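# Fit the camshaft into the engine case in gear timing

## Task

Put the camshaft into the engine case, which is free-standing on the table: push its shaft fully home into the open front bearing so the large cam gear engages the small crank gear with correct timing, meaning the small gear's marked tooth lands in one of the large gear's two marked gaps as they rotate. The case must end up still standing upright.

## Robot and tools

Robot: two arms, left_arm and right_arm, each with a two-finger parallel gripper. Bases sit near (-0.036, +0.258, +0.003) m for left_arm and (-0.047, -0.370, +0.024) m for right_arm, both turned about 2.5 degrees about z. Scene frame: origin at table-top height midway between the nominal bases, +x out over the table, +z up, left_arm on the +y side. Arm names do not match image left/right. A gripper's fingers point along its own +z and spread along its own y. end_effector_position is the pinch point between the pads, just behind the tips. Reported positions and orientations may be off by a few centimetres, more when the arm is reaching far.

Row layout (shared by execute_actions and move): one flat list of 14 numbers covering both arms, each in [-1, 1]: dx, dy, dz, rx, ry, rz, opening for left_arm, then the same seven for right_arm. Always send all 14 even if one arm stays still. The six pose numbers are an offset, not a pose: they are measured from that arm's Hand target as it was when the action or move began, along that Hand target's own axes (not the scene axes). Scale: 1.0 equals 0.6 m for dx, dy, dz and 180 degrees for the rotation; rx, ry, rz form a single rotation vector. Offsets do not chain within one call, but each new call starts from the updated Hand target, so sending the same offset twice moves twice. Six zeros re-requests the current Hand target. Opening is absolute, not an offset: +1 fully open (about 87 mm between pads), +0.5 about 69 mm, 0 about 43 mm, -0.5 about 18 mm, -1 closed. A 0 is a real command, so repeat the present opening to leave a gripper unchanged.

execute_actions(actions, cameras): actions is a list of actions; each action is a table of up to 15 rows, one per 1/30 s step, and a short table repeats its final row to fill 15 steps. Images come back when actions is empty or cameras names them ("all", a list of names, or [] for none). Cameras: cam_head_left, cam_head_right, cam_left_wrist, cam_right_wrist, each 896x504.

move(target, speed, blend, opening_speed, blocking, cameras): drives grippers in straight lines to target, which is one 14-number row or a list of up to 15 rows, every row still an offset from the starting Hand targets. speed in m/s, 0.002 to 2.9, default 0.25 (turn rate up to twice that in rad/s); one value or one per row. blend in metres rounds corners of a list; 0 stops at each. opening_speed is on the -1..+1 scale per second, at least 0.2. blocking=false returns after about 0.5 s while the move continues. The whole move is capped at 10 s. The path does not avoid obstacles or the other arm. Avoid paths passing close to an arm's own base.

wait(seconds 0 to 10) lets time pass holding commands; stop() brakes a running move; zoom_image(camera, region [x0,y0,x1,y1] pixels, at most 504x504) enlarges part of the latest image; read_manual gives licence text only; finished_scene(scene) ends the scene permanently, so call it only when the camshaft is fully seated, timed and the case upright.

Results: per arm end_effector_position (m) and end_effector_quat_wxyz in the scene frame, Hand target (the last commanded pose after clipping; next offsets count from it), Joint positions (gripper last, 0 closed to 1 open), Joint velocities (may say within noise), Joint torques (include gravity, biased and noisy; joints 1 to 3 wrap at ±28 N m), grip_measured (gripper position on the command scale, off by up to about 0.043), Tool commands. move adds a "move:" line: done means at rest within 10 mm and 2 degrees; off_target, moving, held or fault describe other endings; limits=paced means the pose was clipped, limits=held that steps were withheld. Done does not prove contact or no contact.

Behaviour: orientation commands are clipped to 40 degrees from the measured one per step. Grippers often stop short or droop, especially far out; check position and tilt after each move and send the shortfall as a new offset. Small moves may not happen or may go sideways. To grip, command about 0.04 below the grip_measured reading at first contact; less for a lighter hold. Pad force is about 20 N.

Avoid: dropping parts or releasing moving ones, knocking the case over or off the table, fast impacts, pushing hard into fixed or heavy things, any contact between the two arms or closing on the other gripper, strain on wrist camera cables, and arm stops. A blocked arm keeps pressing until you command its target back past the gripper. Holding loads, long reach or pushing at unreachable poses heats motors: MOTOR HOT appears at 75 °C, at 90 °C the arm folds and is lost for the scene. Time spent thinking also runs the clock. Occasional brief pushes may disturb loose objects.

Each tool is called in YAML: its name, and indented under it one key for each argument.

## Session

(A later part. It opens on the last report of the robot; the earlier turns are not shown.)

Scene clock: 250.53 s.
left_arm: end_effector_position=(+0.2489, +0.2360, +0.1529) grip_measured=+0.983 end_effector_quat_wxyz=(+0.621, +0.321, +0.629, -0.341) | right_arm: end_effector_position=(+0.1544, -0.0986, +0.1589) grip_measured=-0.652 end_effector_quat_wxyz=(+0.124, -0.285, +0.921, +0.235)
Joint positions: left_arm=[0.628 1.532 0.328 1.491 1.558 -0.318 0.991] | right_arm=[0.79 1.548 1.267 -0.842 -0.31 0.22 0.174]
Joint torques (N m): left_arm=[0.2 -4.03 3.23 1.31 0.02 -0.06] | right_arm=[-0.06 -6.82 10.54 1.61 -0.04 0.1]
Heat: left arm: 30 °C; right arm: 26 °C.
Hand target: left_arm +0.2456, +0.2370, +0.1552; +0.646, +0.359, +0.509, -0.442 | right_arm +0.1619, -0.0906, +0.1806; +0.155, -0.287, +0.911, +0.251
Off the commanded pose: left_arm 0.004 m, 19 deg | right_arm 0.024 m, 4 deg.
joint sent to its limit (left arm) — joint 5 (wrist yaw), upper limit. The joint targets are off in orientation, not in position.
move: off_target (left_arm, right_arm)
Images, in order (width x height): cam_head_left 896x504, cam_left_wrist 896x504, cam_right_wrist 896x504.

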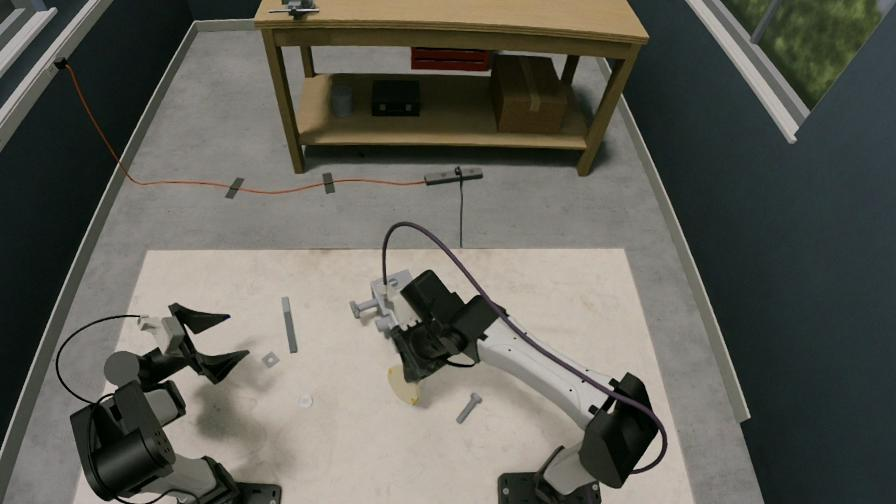

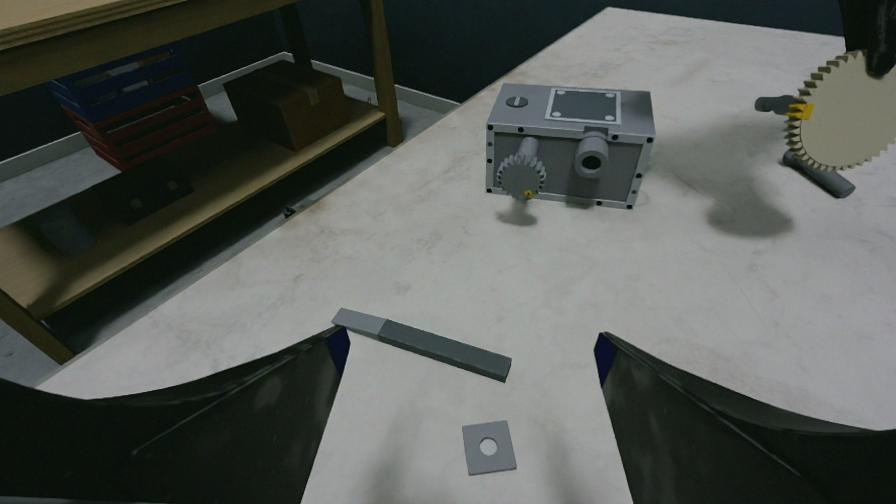

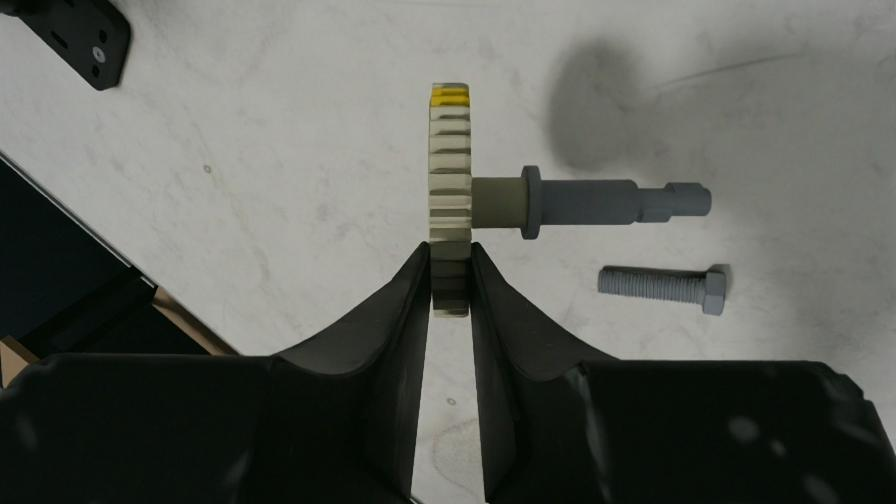

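move:
  target: [0,0,0,0,0,0,1,-0.069,0.069,0.159,0,0.078,0,-0.8]
  cameras: ["cam_right_wrist","cam_left_wrist","cam_head_left"]
  speed: 0.15

Scene clock: 301.20 s.
left_arm: end_effector_position=(+0.2488, +0.2360, +0.1529) grip_measured=+0.983 end_effector_quat_wxyz=(+0.620, +0.321, +0.629, -0.342) | right_arm: end_effector_position=(+0.1813, -0.0012, +0.1197) grip_measured=-0.652 end_effector_quat_wxyz=(+0.030, -0.316, +0.928, +0.197)
Joint positions: left_arm=[0.628 1.532 0.328 1.491 1.558 -0.32 0.991] | right_arm=[0.914 2.102 1.841 -1.045 -0.305 0.257 0.174]
Joint torques (N m): left_arm=[0.18 -3.99 3.25 1.33 0.02 -0.07] | right_arm=[0.35 -8.8 10.45 1.16 -0.17 0.2]
Heat: left arm: 27 °C; right arm: 27 °C.
Hand target: left_arm +0.2456, +0.2370, +0.1552; +0.646, +0.359, +0.509, -0.442 | right_arm +0.1829, +0.0093, +0.1347; +0.042, -0.315, +0.924, +0.214
Off the commanded pose: left_arm 0.004 m, 19 deg | right_arm 0.018 m, 2 deg.
joint sent to its limit (left arm) — joint 5 (wrist yaw), upper limit. The joint targets are off in orientation, not in position.
move: off_target (left_arm, right_arm)
Images, in order (width x height): cam_head_left 896x504, cam_left_wrist 896x504, cam_right_wrist 896x504.

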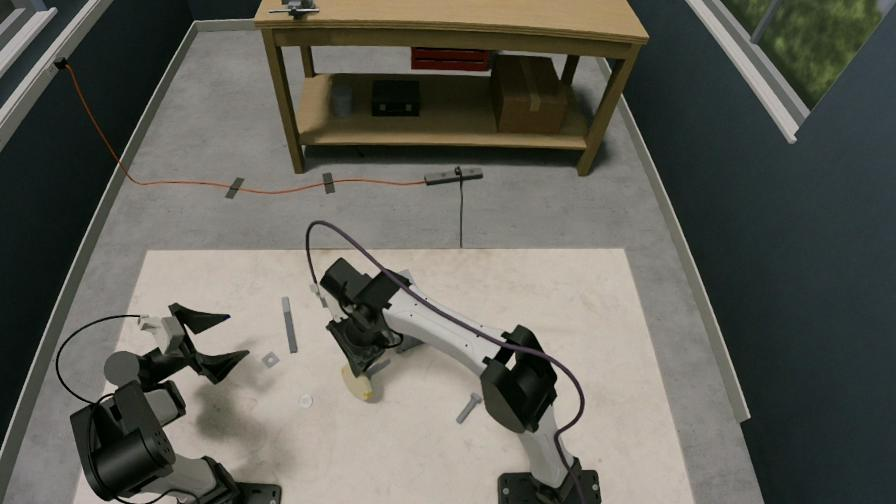

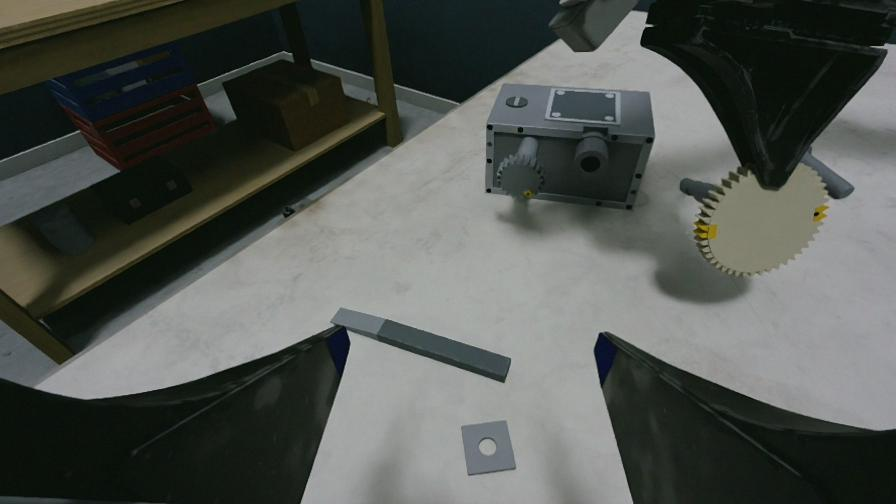

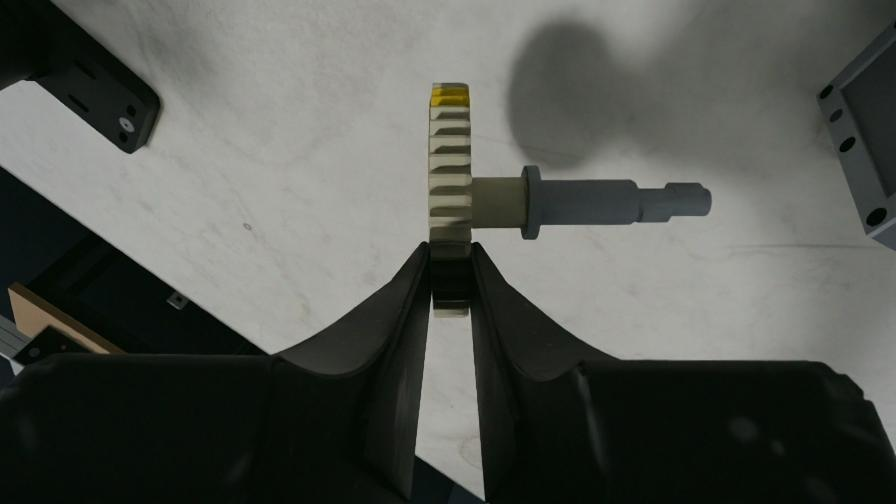

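move:
  target: [0,0,0,0,0,0,1,-0.02,0,0.01,0,0.156,0,-0.8]
  cameras: ["cam_right_wrist","cam_left_wrist","cam_head_left"]
  speed: 0.15

Scene clock: 317.97 s.
left_arm: end_effector_position=(+0.2488, +0.2360, +0.1529) grip_measured=+0.983 end_effector_quat_wxyz=(+0.620, +0.321, +0.629, -0.342) | right_arm: end_effector_position=(+0.1895, +0.0164, +0.1206) grip_measured=-0.652 end_effector_quat_wxyz=(-0.086, -0.330, +0.922, +0.184)
Joint positions: left_arm=[0.628 1.532 0.328 1.491 1.558 -0.32 0.991] | right_arm=[0.895 2.537 2.562 -1.564 -0.409 0.172 0.174]
Joint torques (N m): left_arm=[0.18 -3.97 3.23 1.33 0.01 -0.06] | right_arm=[-0.76 -10.17 9.39 0.54 -0.3 -0.01]
Heat: left arm: 26 °C; right arm: 26 °C.
Hand target: left_arm +0.2456, +0.2370, +0.1552; +0.646, +0.359, +0.509, -0.442 | right_arm +0.1922, +0.0186, +0.1318; -0.183, -0.358, +0.906, +0.131
Off the commanded pose: left_arm 0.004 m, 19 deg | right_arm 0.012 m, 13 deg.
joint sent to its limit (left arm) — joint 5 (wrist yaw), upper limit. The joint targets are off in orientation, not in position.
joint sent to its limit (right arm) — joint 4 (wrist pitch), lower limit. The joint targets are off in orientation, not in position.
move: off_target (left_arm, right_arm)
Images, in order (width x height): cam_head_left 896x504, cam_left_wrist 896x504, cam_right_wrist 896x504.

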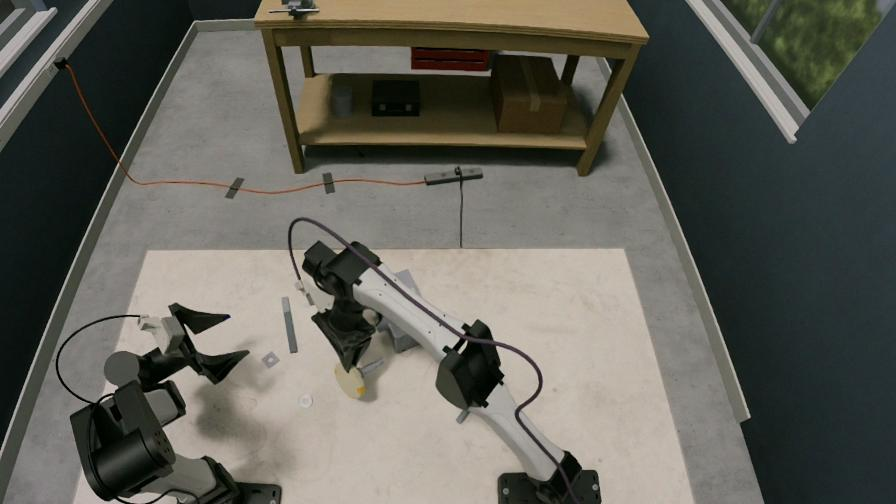

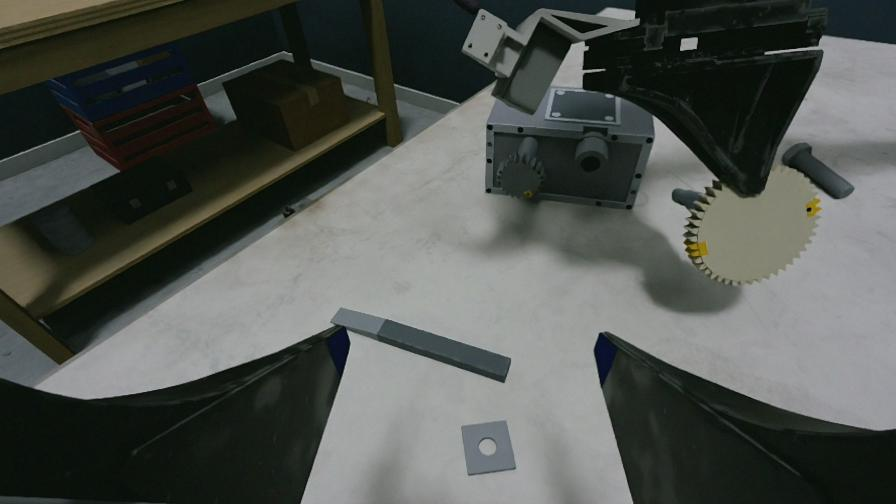

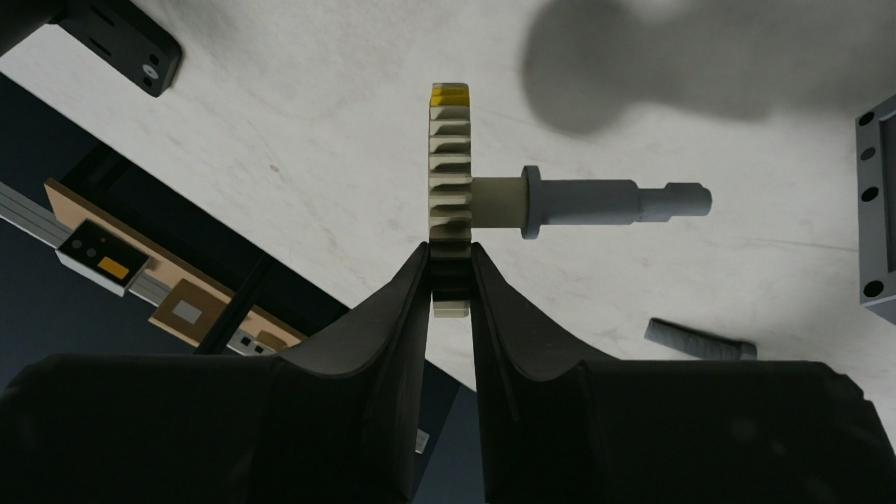

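move:
  target: [0,0,0,0,0,0,1,0,0,0,-0.028,-0.043,0.105,-0.8]
  cameras: ["cam_right_wrist","cam_left_wrist"]
  speed: 0.15

Scene clock: 341.37 s.
left_arm: end_effector_position=(+0.2488, +0.2360, +0.1529) grip_measured=+0.983 end_effector_quat_wxyz=(+0.620, +0.321, +0.629, -0.342) | right_arm: end_effector_position=(+0.1938, +0.0200, +0.1270) grip_measured=-0.652 end_effector_quat_wxyz=(-0.114, -0.189, +0.958, +0.182)
Joint positions: left_arm=[0.628 1.532 0.328 1.491 1.558 -0.32 0.991] | right_arm=[0.863 2.537 2.562 -1.565 -0.433 0.438 0.174]
Joint torques (N m): left_arm=[0.2 -3.97 3.25 1.33 0 -0.07] | right_arm=[-0.73 -10.19 5.89 0.52 -0.33 0.22]
Heat: left arm: 26 °C; right arm: 33 °C.
Hand target: left_arm +0.2456, +0.2370, +0.1552; +0.646, +0.359, +0.509, -0.442 | right_arm +0.1921, +0.0186, +0.1319; -0.156, -0.186, +0.956, +0.162
Off the commanded pose: left_arm 0.004 m, 19 deg | right_arm 0.005 m, 5 deg.
joint sent to its limit (left arm) — joint 5 (wrist yaw), upper limit. The joint targets are off in orientation, not in position.
joint sent to its limit (right arm) — joint 4 (wrist pitch), lower limit. The joint targets are off in orientation, not in position.
move: off_target (left_arm, right_arm)
Images, in order (width x height): cam_left_wrist 896x504, cam_right_wrist 896x504.

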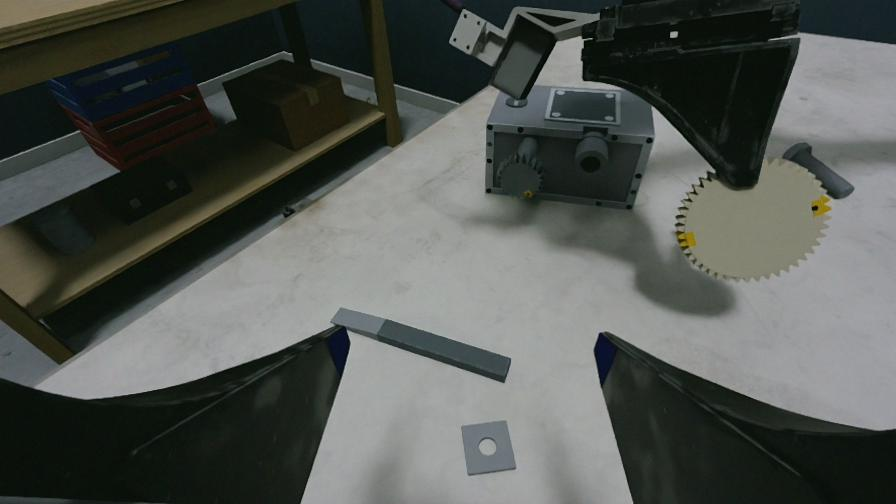

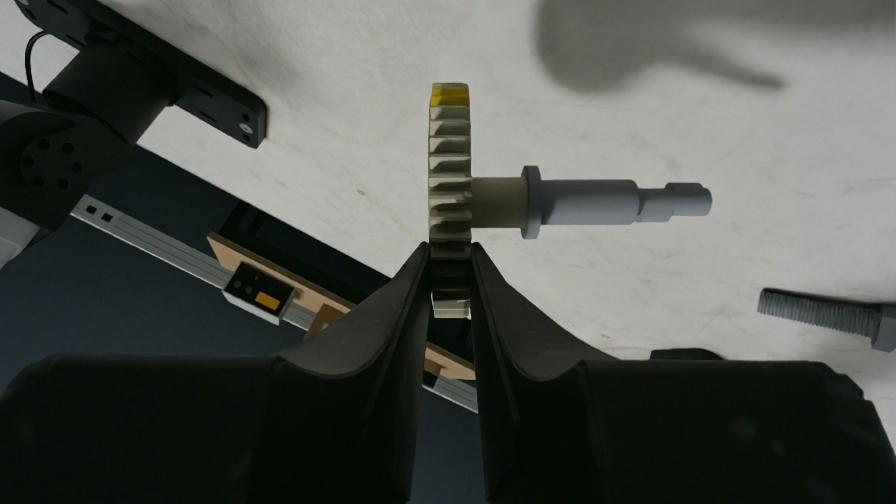

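move:
  target: [0,0,0,0,0,0,1,-0.0125,-0.0327,0.0756,0,0,0,-0.8]
  cameras: ["cam_right_wrist","cam_left_wrist"]
  speed: 0.12

Scene clock: 351.97 s.
left_arm: end_effector_position=(+0.2488, +0.2360, +0.1529) grip_measured=+0.983 end_effector_quat_wxyz=(+0.620, +0.321, +0.629, -0.342) | right_arm: end_effector_position=(+0.1901, +0.0153, +0.0766) grip_measured=-0.652 end_effector_quat_wxyz=(-0.154, -0.184, +0.959, +0.154)
Joint positions: left_arm=[0.628 1.532 0.328 1.491 1.558 -0.32 0.991] | right_arm=[0.863 2.607 2.474 -1.51 -0.433 0.426 0.174]
Joint torques (N m): left_arm=[0.2 -3.97 3.22 1.33 0.01 -0.06] | right_arm=[-0.24 -11.12 5.42 0.46 -0.24 -0.01]
Heat: left arm: 26 °C; right arm: 35 °C.
Hand target: left_arm +0.2456, +0.2370, +0.1552; +0.646, +0.359, +0.509, -0.442 | right_arm +0.1885, +0.0159, +0.0820; -0.156, -0.186, +0.956, +0.162
Off the commanded pose: left_arm 0.004 m, 19 deg | right_arm 0.006 m, 1 deg.
joint sent to its limit (left arm) — joint 5 (wrist yaw), upper limit. The joint targets are off in orientation, not in position.
move: off_target (left_arm)
Images, in order (width x height): cam_left_wrist 896x504, cam_right_wrist 896x504.

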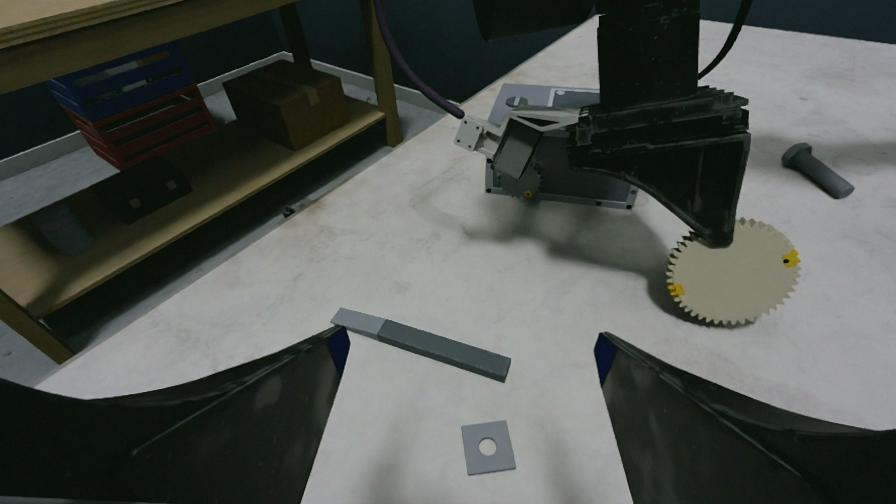

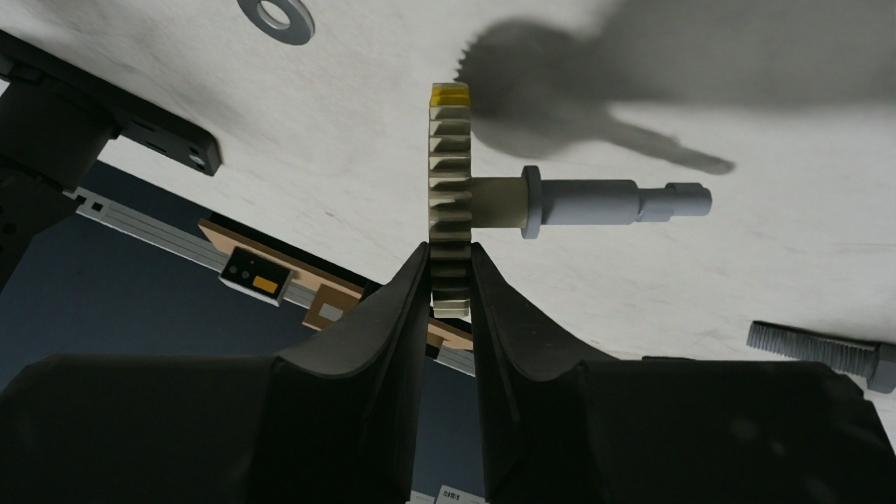

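move:
  target: [0,0,0,0,0,0,1,-0.0024,-0.0035,0.0091,0,0,0,-0.8]
  cameras: ["cam_right_wrist","cam_left_wrist"]
  speed: 0.04

Scene clock: 358.43 s.
left_arm: end_effector_position=(+0.2488, +0.2360, +0.1529) grip_measured=+0.983 end_effector_quat_wxyz=(+0.620, +0.321, +0.629, -0.342) | right_arm: end_effector_position=(+0.1903, +0.0155, +0.0693) grip_measured=-0.652 end_effector_quat_wxyz=(-0.155, -0.184, +0.959, +0.153)
Joint positions: left_arm=[0.628 1.532 0.328 1.491 1.558 -0.32 0.991] | right_arm=[0.863 2.607 2.444 -1.482 -0.433 0.426 0.174]
Joint torques (N m): left_arm=[0.2 -4 3.26 1.33 0.02 -0.06] | right_arm=[-0.25 -11.49 5.07 0.48 -0.25 -0.02]
Heat: left arm: 26 °C; right arm: 34 °C.
Hand target: left_arm +0.2456, +0.2370, +0.1552; +0.646, +0.359, +0.509, -0.442 | right_arm +0.1884, +0.0160, +0.0759; -0.156, -0.186, +0.956, +0.162
Off the commanded pose: left_arm 0.004 m, 19 deg | right_arm 0.007 m, 1 deg.
joint sent to its limit (left arm) — joint 5 (wrist yaw), upper limit. The joint targets are off in orientation, not in position.
move: off_target (left_arm)
Images, in order (width x height): cam_left_wrist 896x504, cam_right_wrist 896x504.

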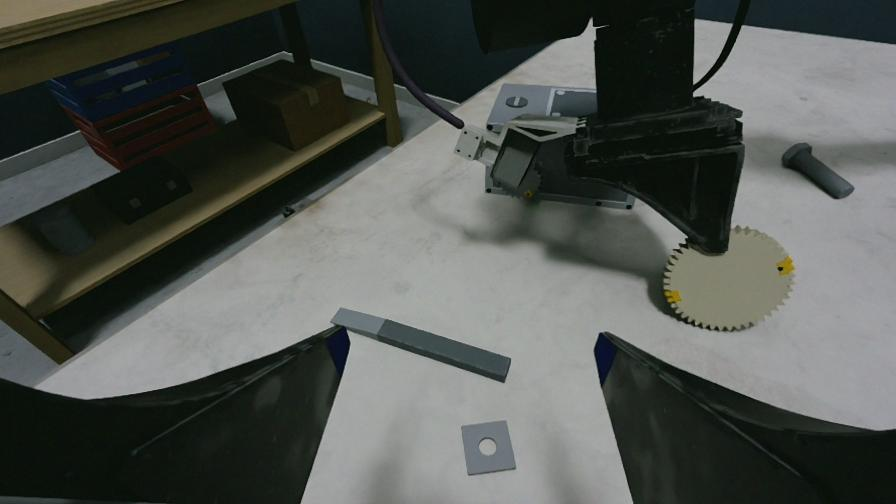

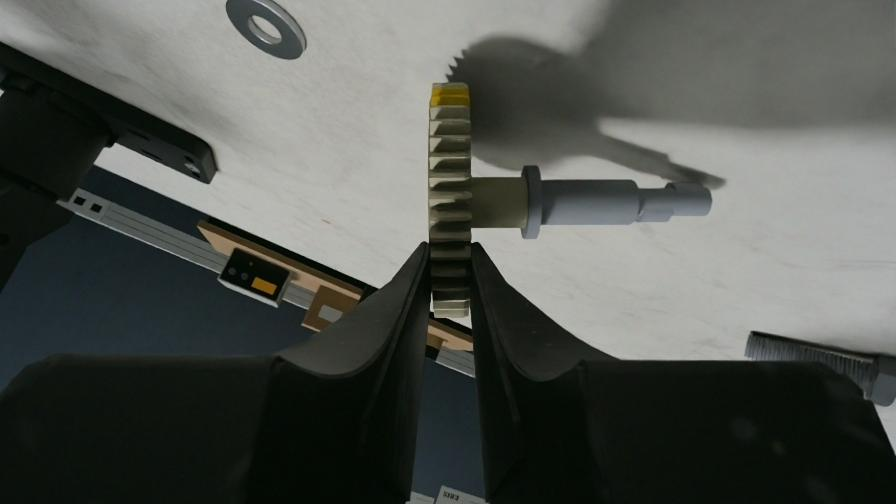

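move:
  target: [0,0,0,0,0,0,1,-0.0016,-0.0023,0.006,0,0,0,-0.8]
  cameras: ["cam_right_wrist","cam_left_wrist"]
  speed: 0.03

move:
  target: [0,0,0,0,0,0,1,-0.0016,-0.0023,0.006,0,0,0,-0.8]
  cameras: ["cam_right_wrist","cam_left_wrist"]
  speed: 0.03

Scene clock: 366.67 s.
left_arm: end_effector_position=(+0.2488, +0.2360, +0.1529) grip_measured=+0.983 end_effector_quat_wxyz=(+0.620, +0.321, +0.629, -0.342) | right_arm: end_effector_position=(+0.1873, +0.0162, +0.0683) grip_measured=-0.652 end_effector_quat_wxyz=(-0.163, -0.182, +0.957, +0.158)
Joint positions: left_arm=[0.628 1.532 0.328 1.491 1.558 -0.32 0.991] | right_arm=[0.863 2.607 2.432 -1.479 -0.45 0.426 0.174]
Joint torques (N m): left_arm=[0.2 -4 3.22 1.33 0.01 -0.07] | right_arm=[-0.17 -11.64 4.44 0.59 -0.11 -0.02]
Heat: left arm: 26 °C; right arm: 35 °C.
Hand target: left_arm +0.2456, +0.2370, +0.1552; +0.646, +0.359, +0.509, -0.442 | right_arm +0.1884, +0.0161, +0.0720; -0.156, -0.186, +0.956, +0.162
Off the commanded pose: left_arm 0.004 m, 19 deg | right_arm 0.004 m, 1 deg.
joint sent to its limit (left arm) — joint 5 (wrist yaw), upper limit. The joint targets are off in orientation, not in position.
move: off_target (left_arm)
Images, in order (width x height): cam_left_wrist 896x504, cam_right_wrist 896x504.

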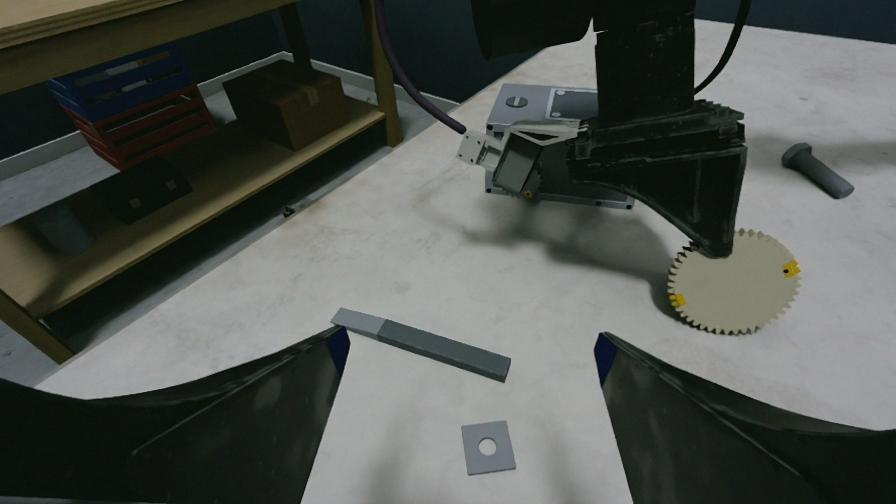

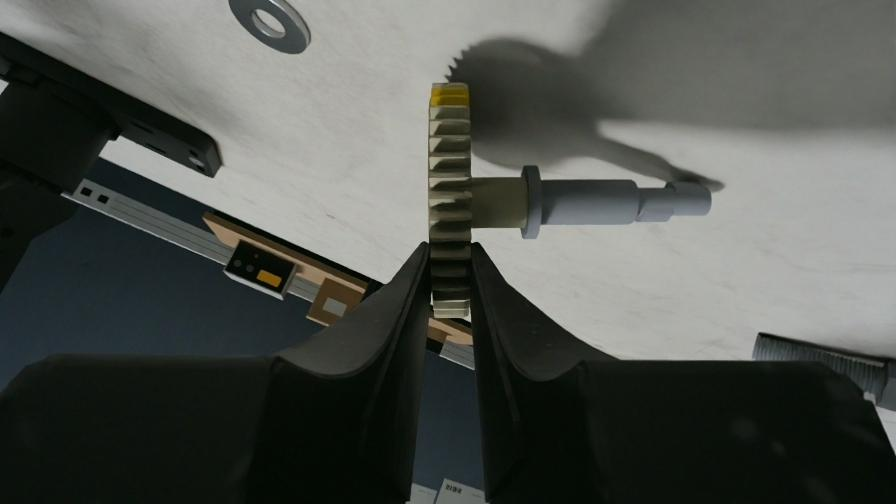

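Scene clock: 367.43 s.
left_arm: end_effector_position=(+0.2488, +0.2360, +0.1529) grip_measured=+0.983 end_effector_quat_wxyz=(+0.620, +0.321, +0.629, -0.342) | right_arm: end_effector_position=(+0.1852, +0.0167, +0.0674) grip_measured=-0.652 end_effector_quat_wxyz=(-0.169, -0.181, +0.955, +0.161)
Joint positions: left_arm=[0.628 1.532 0.328 1.491 1.558 -0.32 0.991] | right_arm=[0.863 2.607 2.423 -1.475 -0.463 0.426 0.174]
Joint torques (N m): left_arm=[0.21 -4 3.25 1.33 0.01 -0.07] | right_arm=[-0.16 -11.45 4.01 0.71 0.02 -0.03]
Heat: left arm: 26 °C; right arm: 35 °C.
Hand target: left_arm +0.2456, +0.2370, +0.1552; +0.646, +0.359, +0.509, -0.442 | right_arm +0.1884, +0.0162, +0.0680; -0.156, -0.186, +0.956, +0.162
Off the commanded pose: left_arm 0.004 m, 19 deg | right_arm 0.003 m, 2 deg.
joint sent to its limit (left arm) — joint 5 (wrist yaw), upper limit. The joint targets are off in orientation, not in position.
move: off_target (left_arm)
Images, in order (width x height): cam_left_wrist 896x504, cam_right_wrist 896x504.

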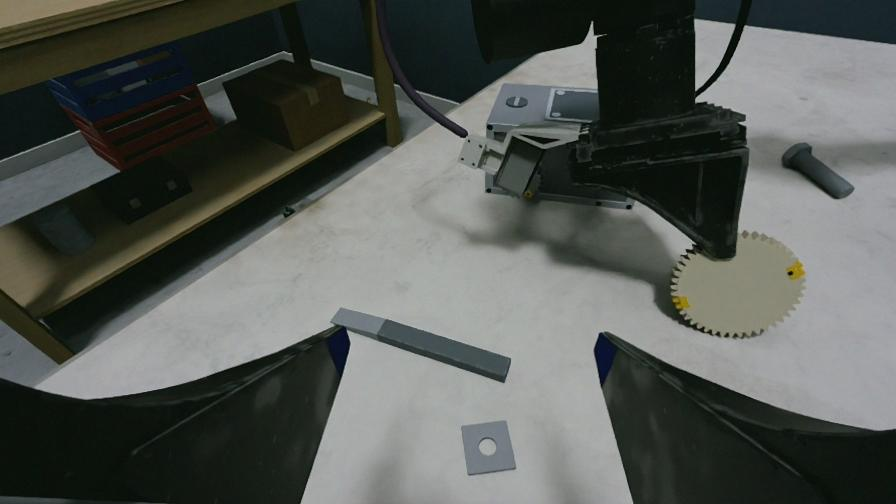

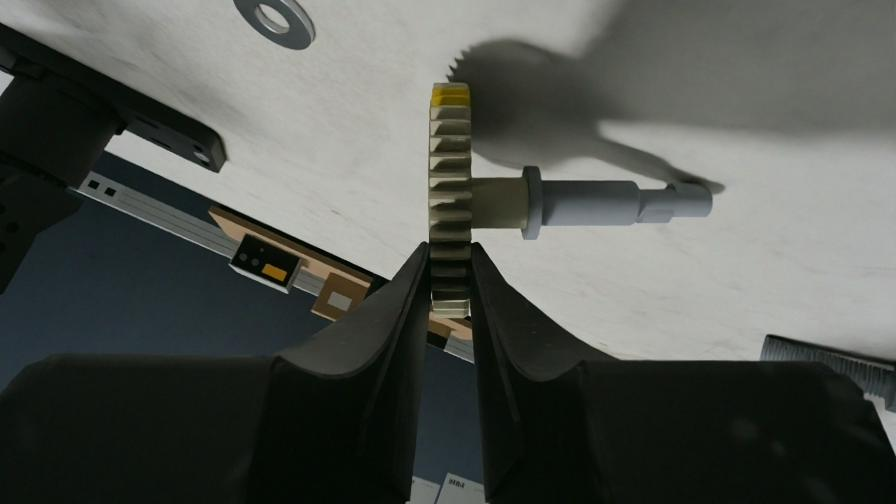

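move:
  target: [0,0,0,0,0,0,1,0,0,0,0,0,0,-0.3]
  opening_speed: 0.3
  cameras: ["cam_right_wrist","cam_left_wrist"]
  speed: 0.05

Scene clock: 373.23 s.
left_arm: end_effector_position=(+0.2488, +0.2360, +0.1529) grip_measured=+0.983 end_effector_quat_wxyz=(+0.620, +0.321, +0.629, -0.342) | right_arm: end_effector_position=(+0.1864, +0.0163, +0.0632) grip_measured=-0.300 end_effector_quat_wxyz=(-0.166, -0.182, +0.956, +0.158)
Joint positions: left_arm=[0.628 1.532 0.328 1.491 1.558 -0.32 0.991] | right_arm=[0.863 2.607 2.409 -1.46 -0.455 0.426 0.35]
Joint torques (N m): left_arm=[0.17 -3.99 3.25 1.33 0.02 -0.07] | right_arm=[-0.17 -11.73 4.86 0.59 -0.07 -0.01]
Heat: left arm: 26 °C; right arm: 35 °C.
Hand target: left_arm +0.2456, +0.2370, +0.1552; +0.646, +0.359, +0.509, -0.442 | right_arm +0.1883, +0.0162, +0.0680; -0.156, -0.186, +0.956, +0.162
Off the commanded pose: left_arm 0.004 m, 19 deg | right_arm 0.005 m, 1 deg.
joint sent to its limit (left arm) — joint 5 (wrist yaw), upper limit. The joint targets are off in orientation, not in position.
move: off_target (left_arm)
Images, in order (width x height): cam_left_wrist 896x504, cam_right_wrist 896x504.

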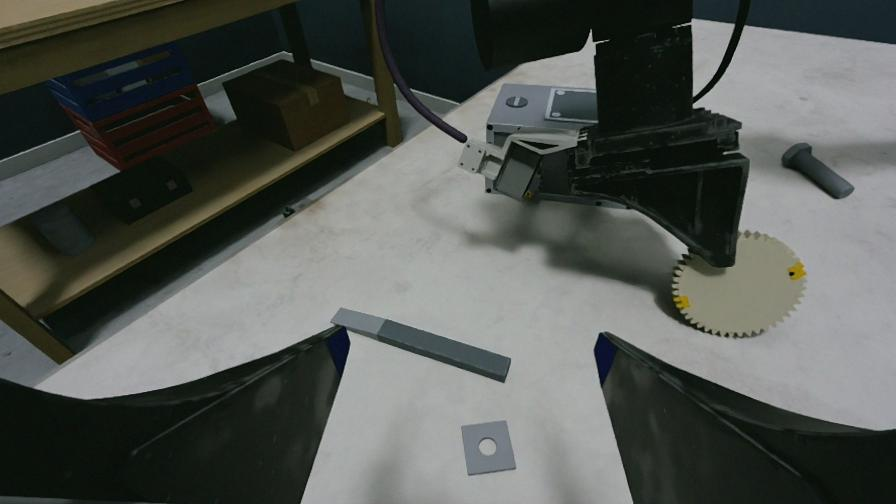

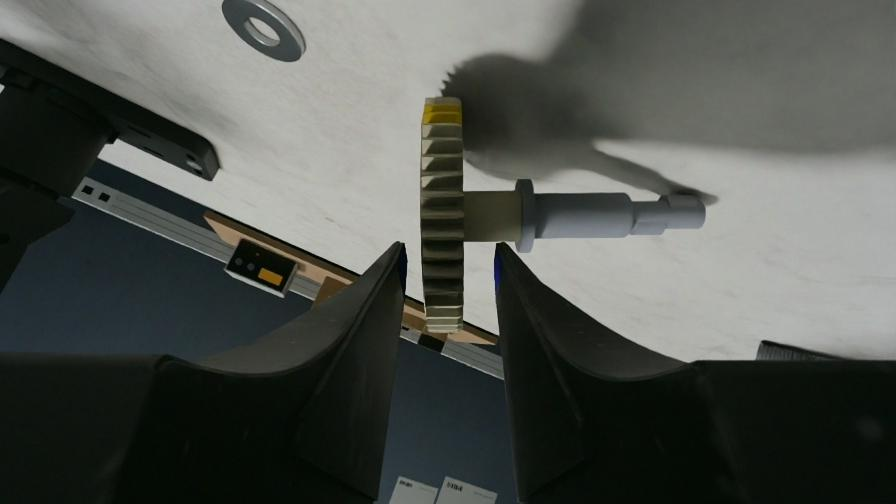

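move:
  target:
    - [0,0,0,0,0,0,1,0,0,-0.22,0,0,0,-0.2]
    - [0,0,0,0,0,0,1,0.209,-0.486,-0.388,0.232,-0.489,0.121,-0.2]
  blend: [0.02,0]
  speed: [0.15,0.3]
  cameras: ["cam_right_wrist","cam_left_wrist","cam_head_left"]

Scene clock: 393.43 s.
left_arm: end_effector_position=(+0.2488, +0.2360, +0.1529) grip_measured=+0.983 end_effector_quat_wxyz=(+0.620, +0.321, +0.629, -0.342) | right_arm: end_effector_position=(+0.2494, -0.3459, +0.1994) grip_measured=-0.200 end_effector_quat_wxyz=(+0.572, +0.094, +0.809, -0.098)
Joint positions: left_arm=[0.628 1.532 0.328 1.491 1.558 -0.32 0.991] | right_arm=[0.474 0.854 0.574 -0.15 0.67 0.224 0.4]
Joint torques (N m): left_arm=[0.21 -4 3.25 1.33 0.02 -0.07] | right_arm=[-0.77 -1.21 6.02 2.43 0.32 -0.02]
Heat: left arm: 25 °C; right arm: 36 °C.
Hand target: left_arm +0.2456, +0.2370, +0.1552; +0.646, +0.359, +0.509, -0.442 | right_arm +0.2506, -0.3496, +0.1996; +0.577, +0.099, +0.804, -0.102
Off the commanded pose: left_arm 0.004 m, 19 deg | right_arm 0.004 m, 1 deg.
joint sent to its limit (left arm) — joint 5 (wrist yaw), upper limit. The joint targets are off in orientation, not in position.
move: off_target (left_arm)
Images, in order (width x height): cam_head_left 896x504, cam_left_wrist 896x504, cam_right_wrist 896x504.

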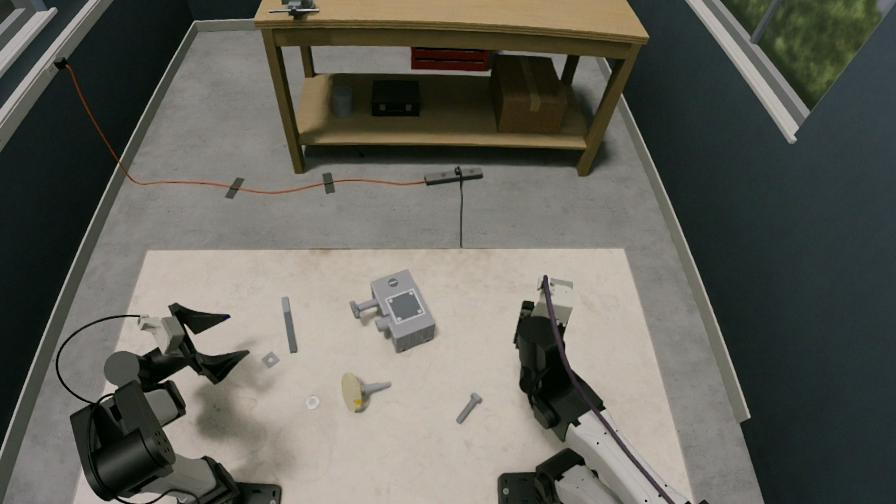

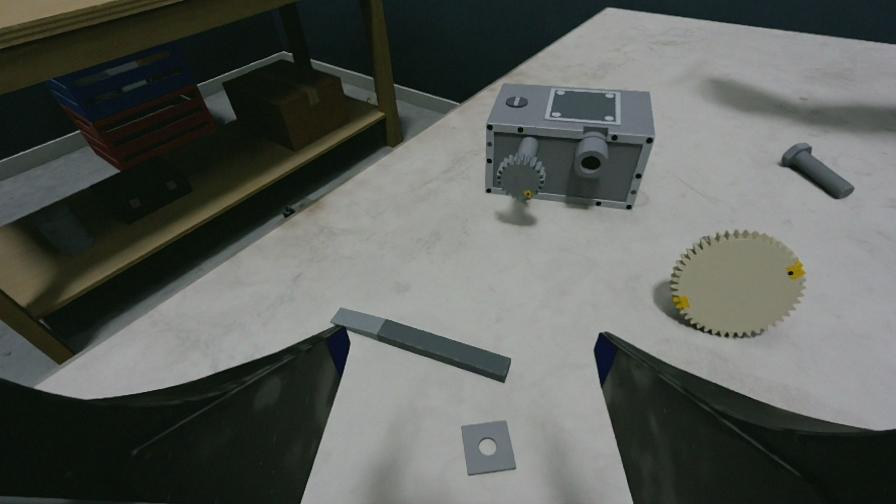

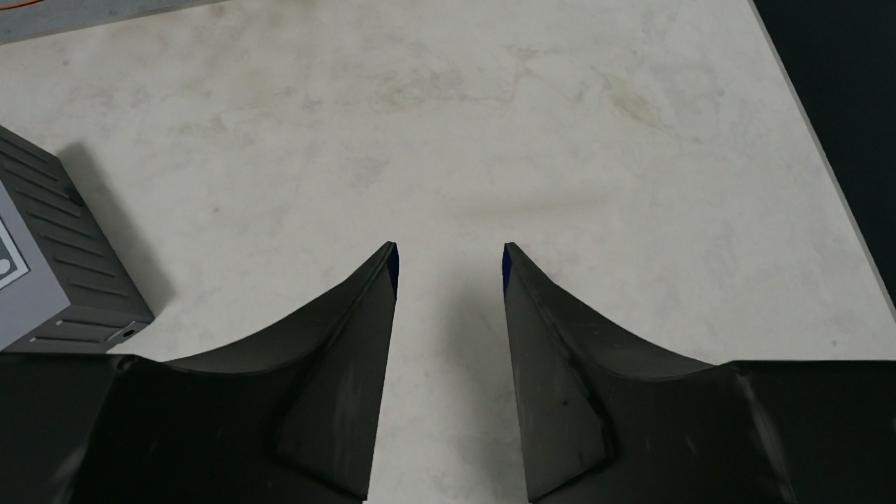

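move:
  target:
    - [-0.121,-0.138,0.188,-0.185,0.392,-0.085,1,0,0,0,0,0,0,-0.2]
    - [0.001,-0.243,0.39,-0.509,0.531,-0.266,1,0,0,0,0,0,0,-0.2]
  blend: [0.03,0]
  speed: 0.3
  cameras: ["cam_left_wrist","cam_head_left"]

Scene clock: 429.50 s.
left_arm: end_effector_position=(+0.1878, -0.0278, +0.2032) grip_measured=+0.983 end_effector_quat_wxyz=(+0.085, -0.149, +0.985, -0.024) | right_arm: end_effector_position=(+0.2494, -0.3459, +0.1996) grip_measured=-0.200 end_effector_quat_wxyz=(+0.572, +0.094, +0.809, -0.098)
Joint positions: left_arm=[-0.817 1.925 2.059 -1.573 -0.119 -1.154 0.991] | right_arm=[0.474 0.854 0.574 -0.149 0.67 0.224 0.4]
Joint torques (N m): left_arm=[0.12 -5.91 6.46 0.55 0.04 -0.08] | right_arm=[-0.77 -1.14 6.04 2.42 0.32 0]
Heat: left arm: 25 °C; right arm: 29 °C.
Hand target: left_arm +0.1890, -0.0282, +0.2051; -0.030, -0.156, +0.969, +0.186 | right_arm +0.2506, -0.3496, +0.1996; +0.577, +0.099, +0.804, -0.102
Off the commanded pose: left_arm 0.002 m, 28 deg | right_arm 0.004 m, 1 deg.
joint sent to its limit (left arm) — joint 4 (wrist pitch), lower limit. The joint targets are off in orientation, not in position.
move: off_target (left_arm); limits=paced
Images, in order (width x height): cam_head_left 896x504, cam_left_wrist 896x504.

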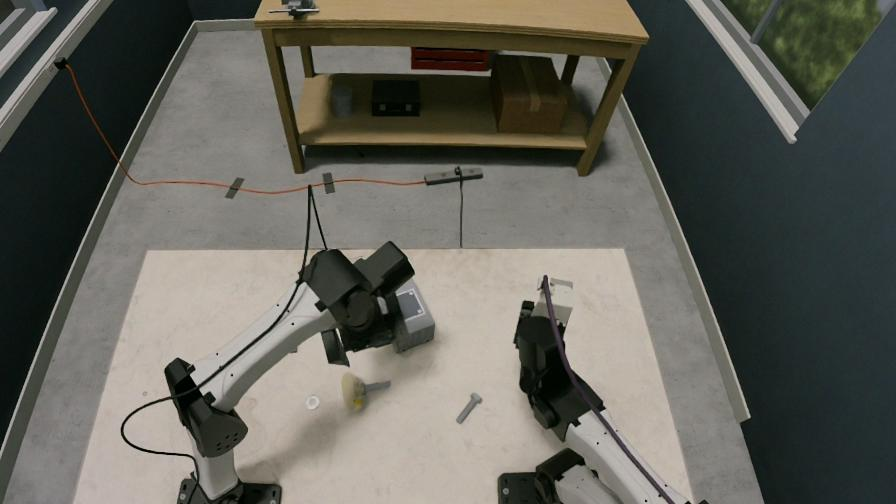

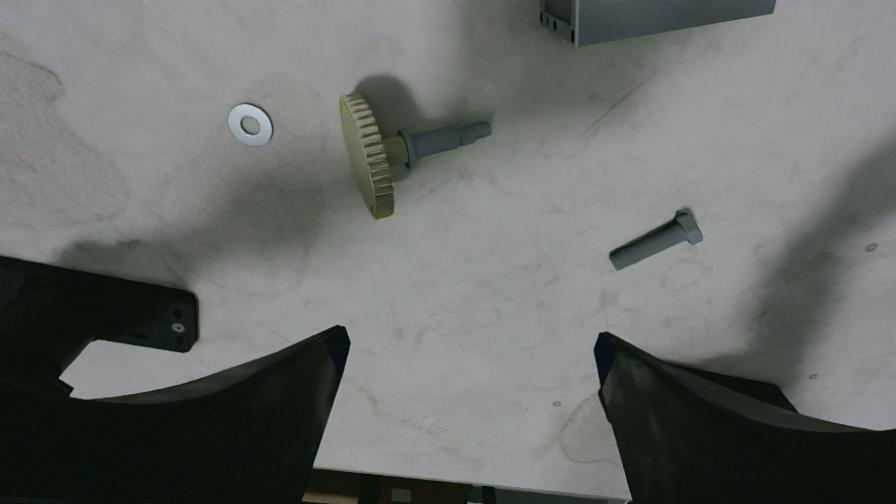

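move:
  target: [0.022,0.0115,0.134,0.065,-0.0025,0.0095,1,0,0,0,0,0,0,-0.2]
  speed: 0.2
  cameras: ["cam_left_wrist","cam_head_left"]

Scene clock: 453.63 s.
left_arm: end_effector_position=(+0.1659, -0.0003, +0.1354) grip_measured=+0.983 end_effector_quat_wxyz=(-0.003, -0.143, +0.986, +0.082) | right_arm: end_effector_position=(+0.2494, -0.3459, +0.1996) grip_measured=-0.200 end_effector_quat_wxyz=(+0.572, +0.094, +0.809, -0.098)
Joint positions: left_arm=[-0.795 1.997 1.86 -1.574 -0.085 -1.132 0.991] | right_arm=[0.474 0.854 0.574 -0.149 0.67 0.224 0.4]
Joint torques (N m): left_arm=[0.14 -6.68 4.52 0.09 0.06 0.03] | right_arm=[-0.84 -1.18 6.12 2.41 0.31 -0.01]
Heat: left arm: 23 °C; right arm: 30 °C.
Hand target: left_arm +0.1651, +0.0021, +0.1330; -0.013, -0.143, +0.986, +0.087 | right_arm +0.2506, -0.3496, +0.1996; +0.577, +0.099, +0.804, -0.102
Off the commanded pose: left_arm 0.003 m, 1 deg | right_arm 0.004 m, 1 deg.
move: done
Images, in order (width x height): cam_head_left 896x504, cam_left_wrist 896x504.

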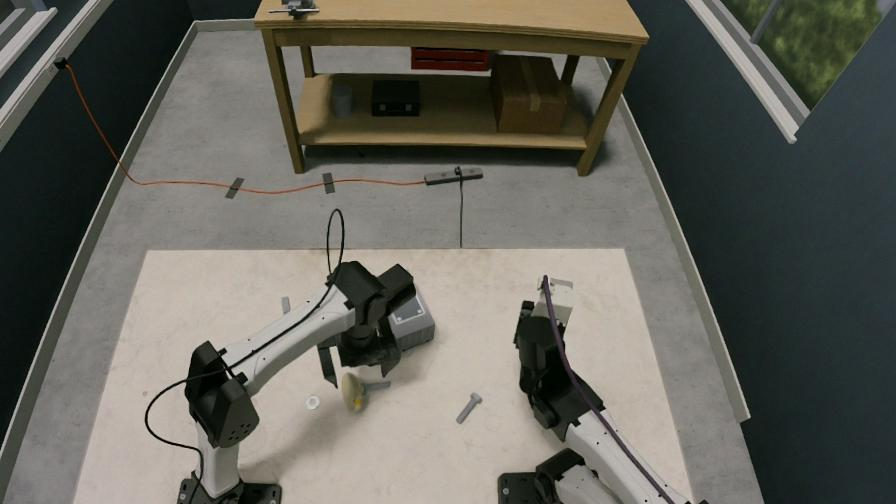

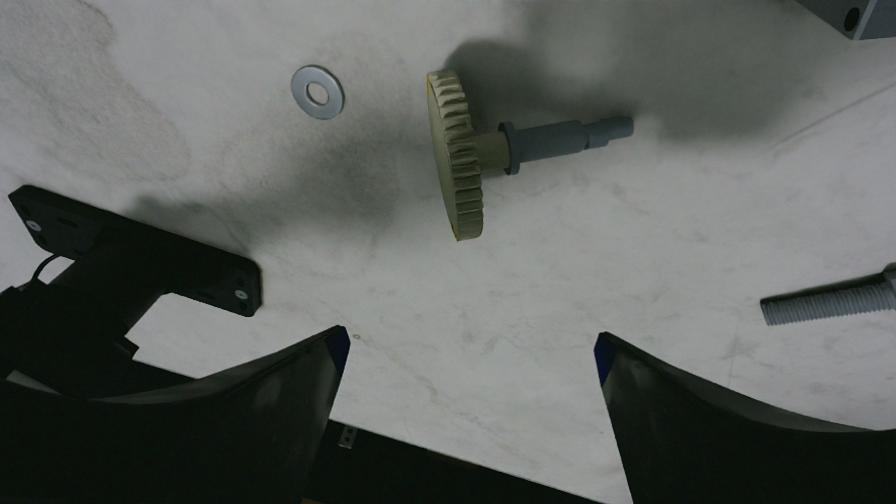

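move:
  target: [-0.001,-0.002,0.104,0,0,0,1,0,0,0,0,0,0,-0.2]
  speed: 0.12
  cameras: ["cam_left_wrist"]

Scene clock: 471.07 s.
left_arm: end_effector_position=(+0.1596, +0.0133, +0.0683) grip_measured=+0.983 end_effector_quat_wxyz=(-0.018, -0.141, +0.985, +0.101) | right_arm: end_effector_position=(+0.2494, -0.3459, +0.1996) grip_measured=-0.200 end_effector_quat_wxyz=(+0.572, +0.094, +0.809, -0.098)
Joint positions: left_arm=[-0.781 1.997 1.582 -1.343 -0.085 -1.119 0.991] | right_arm=[0.474 0.854 0.574 -0.149 0.67 0.224 0.4]
Joint torques (N m): left_arm=[0.12 -8.47 4.21 0.25 0.04 0.04] | right_arm=[-0.83 -1.09 6.05 2.41 0.3 -0.02]
Heat: left arm: 23 °C; right arm: 31 °C.
Hand target: left_arm +0.1628, +0.0115, +0.0713; -0.013, -0.143, +0.986, +0.087 | right_arm +0.2506, -0.3496, +0.1996; +0.577, +0.099, +0.804, -0.102
Off the commanded pose: left_arm 0.005 m, 2 deg | right_arm 0.004 m, 1 deg.
move: done
Images, in order (width x height): cam_left_wrist 896x504.

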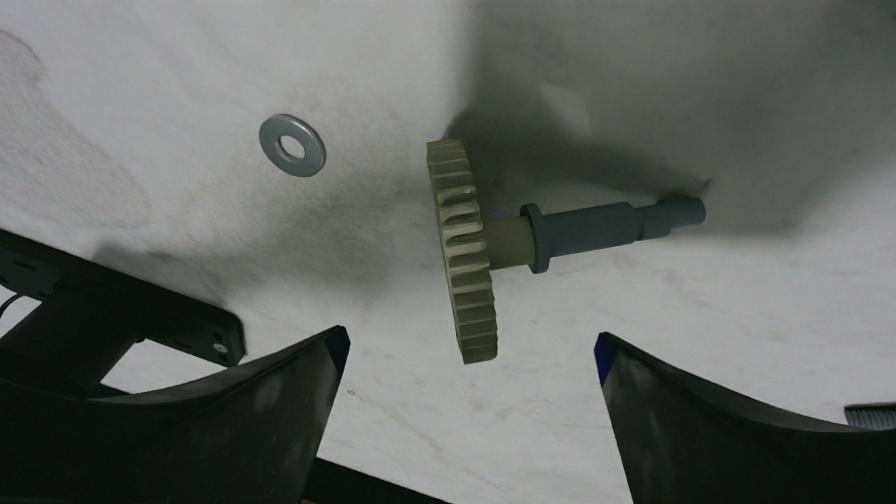

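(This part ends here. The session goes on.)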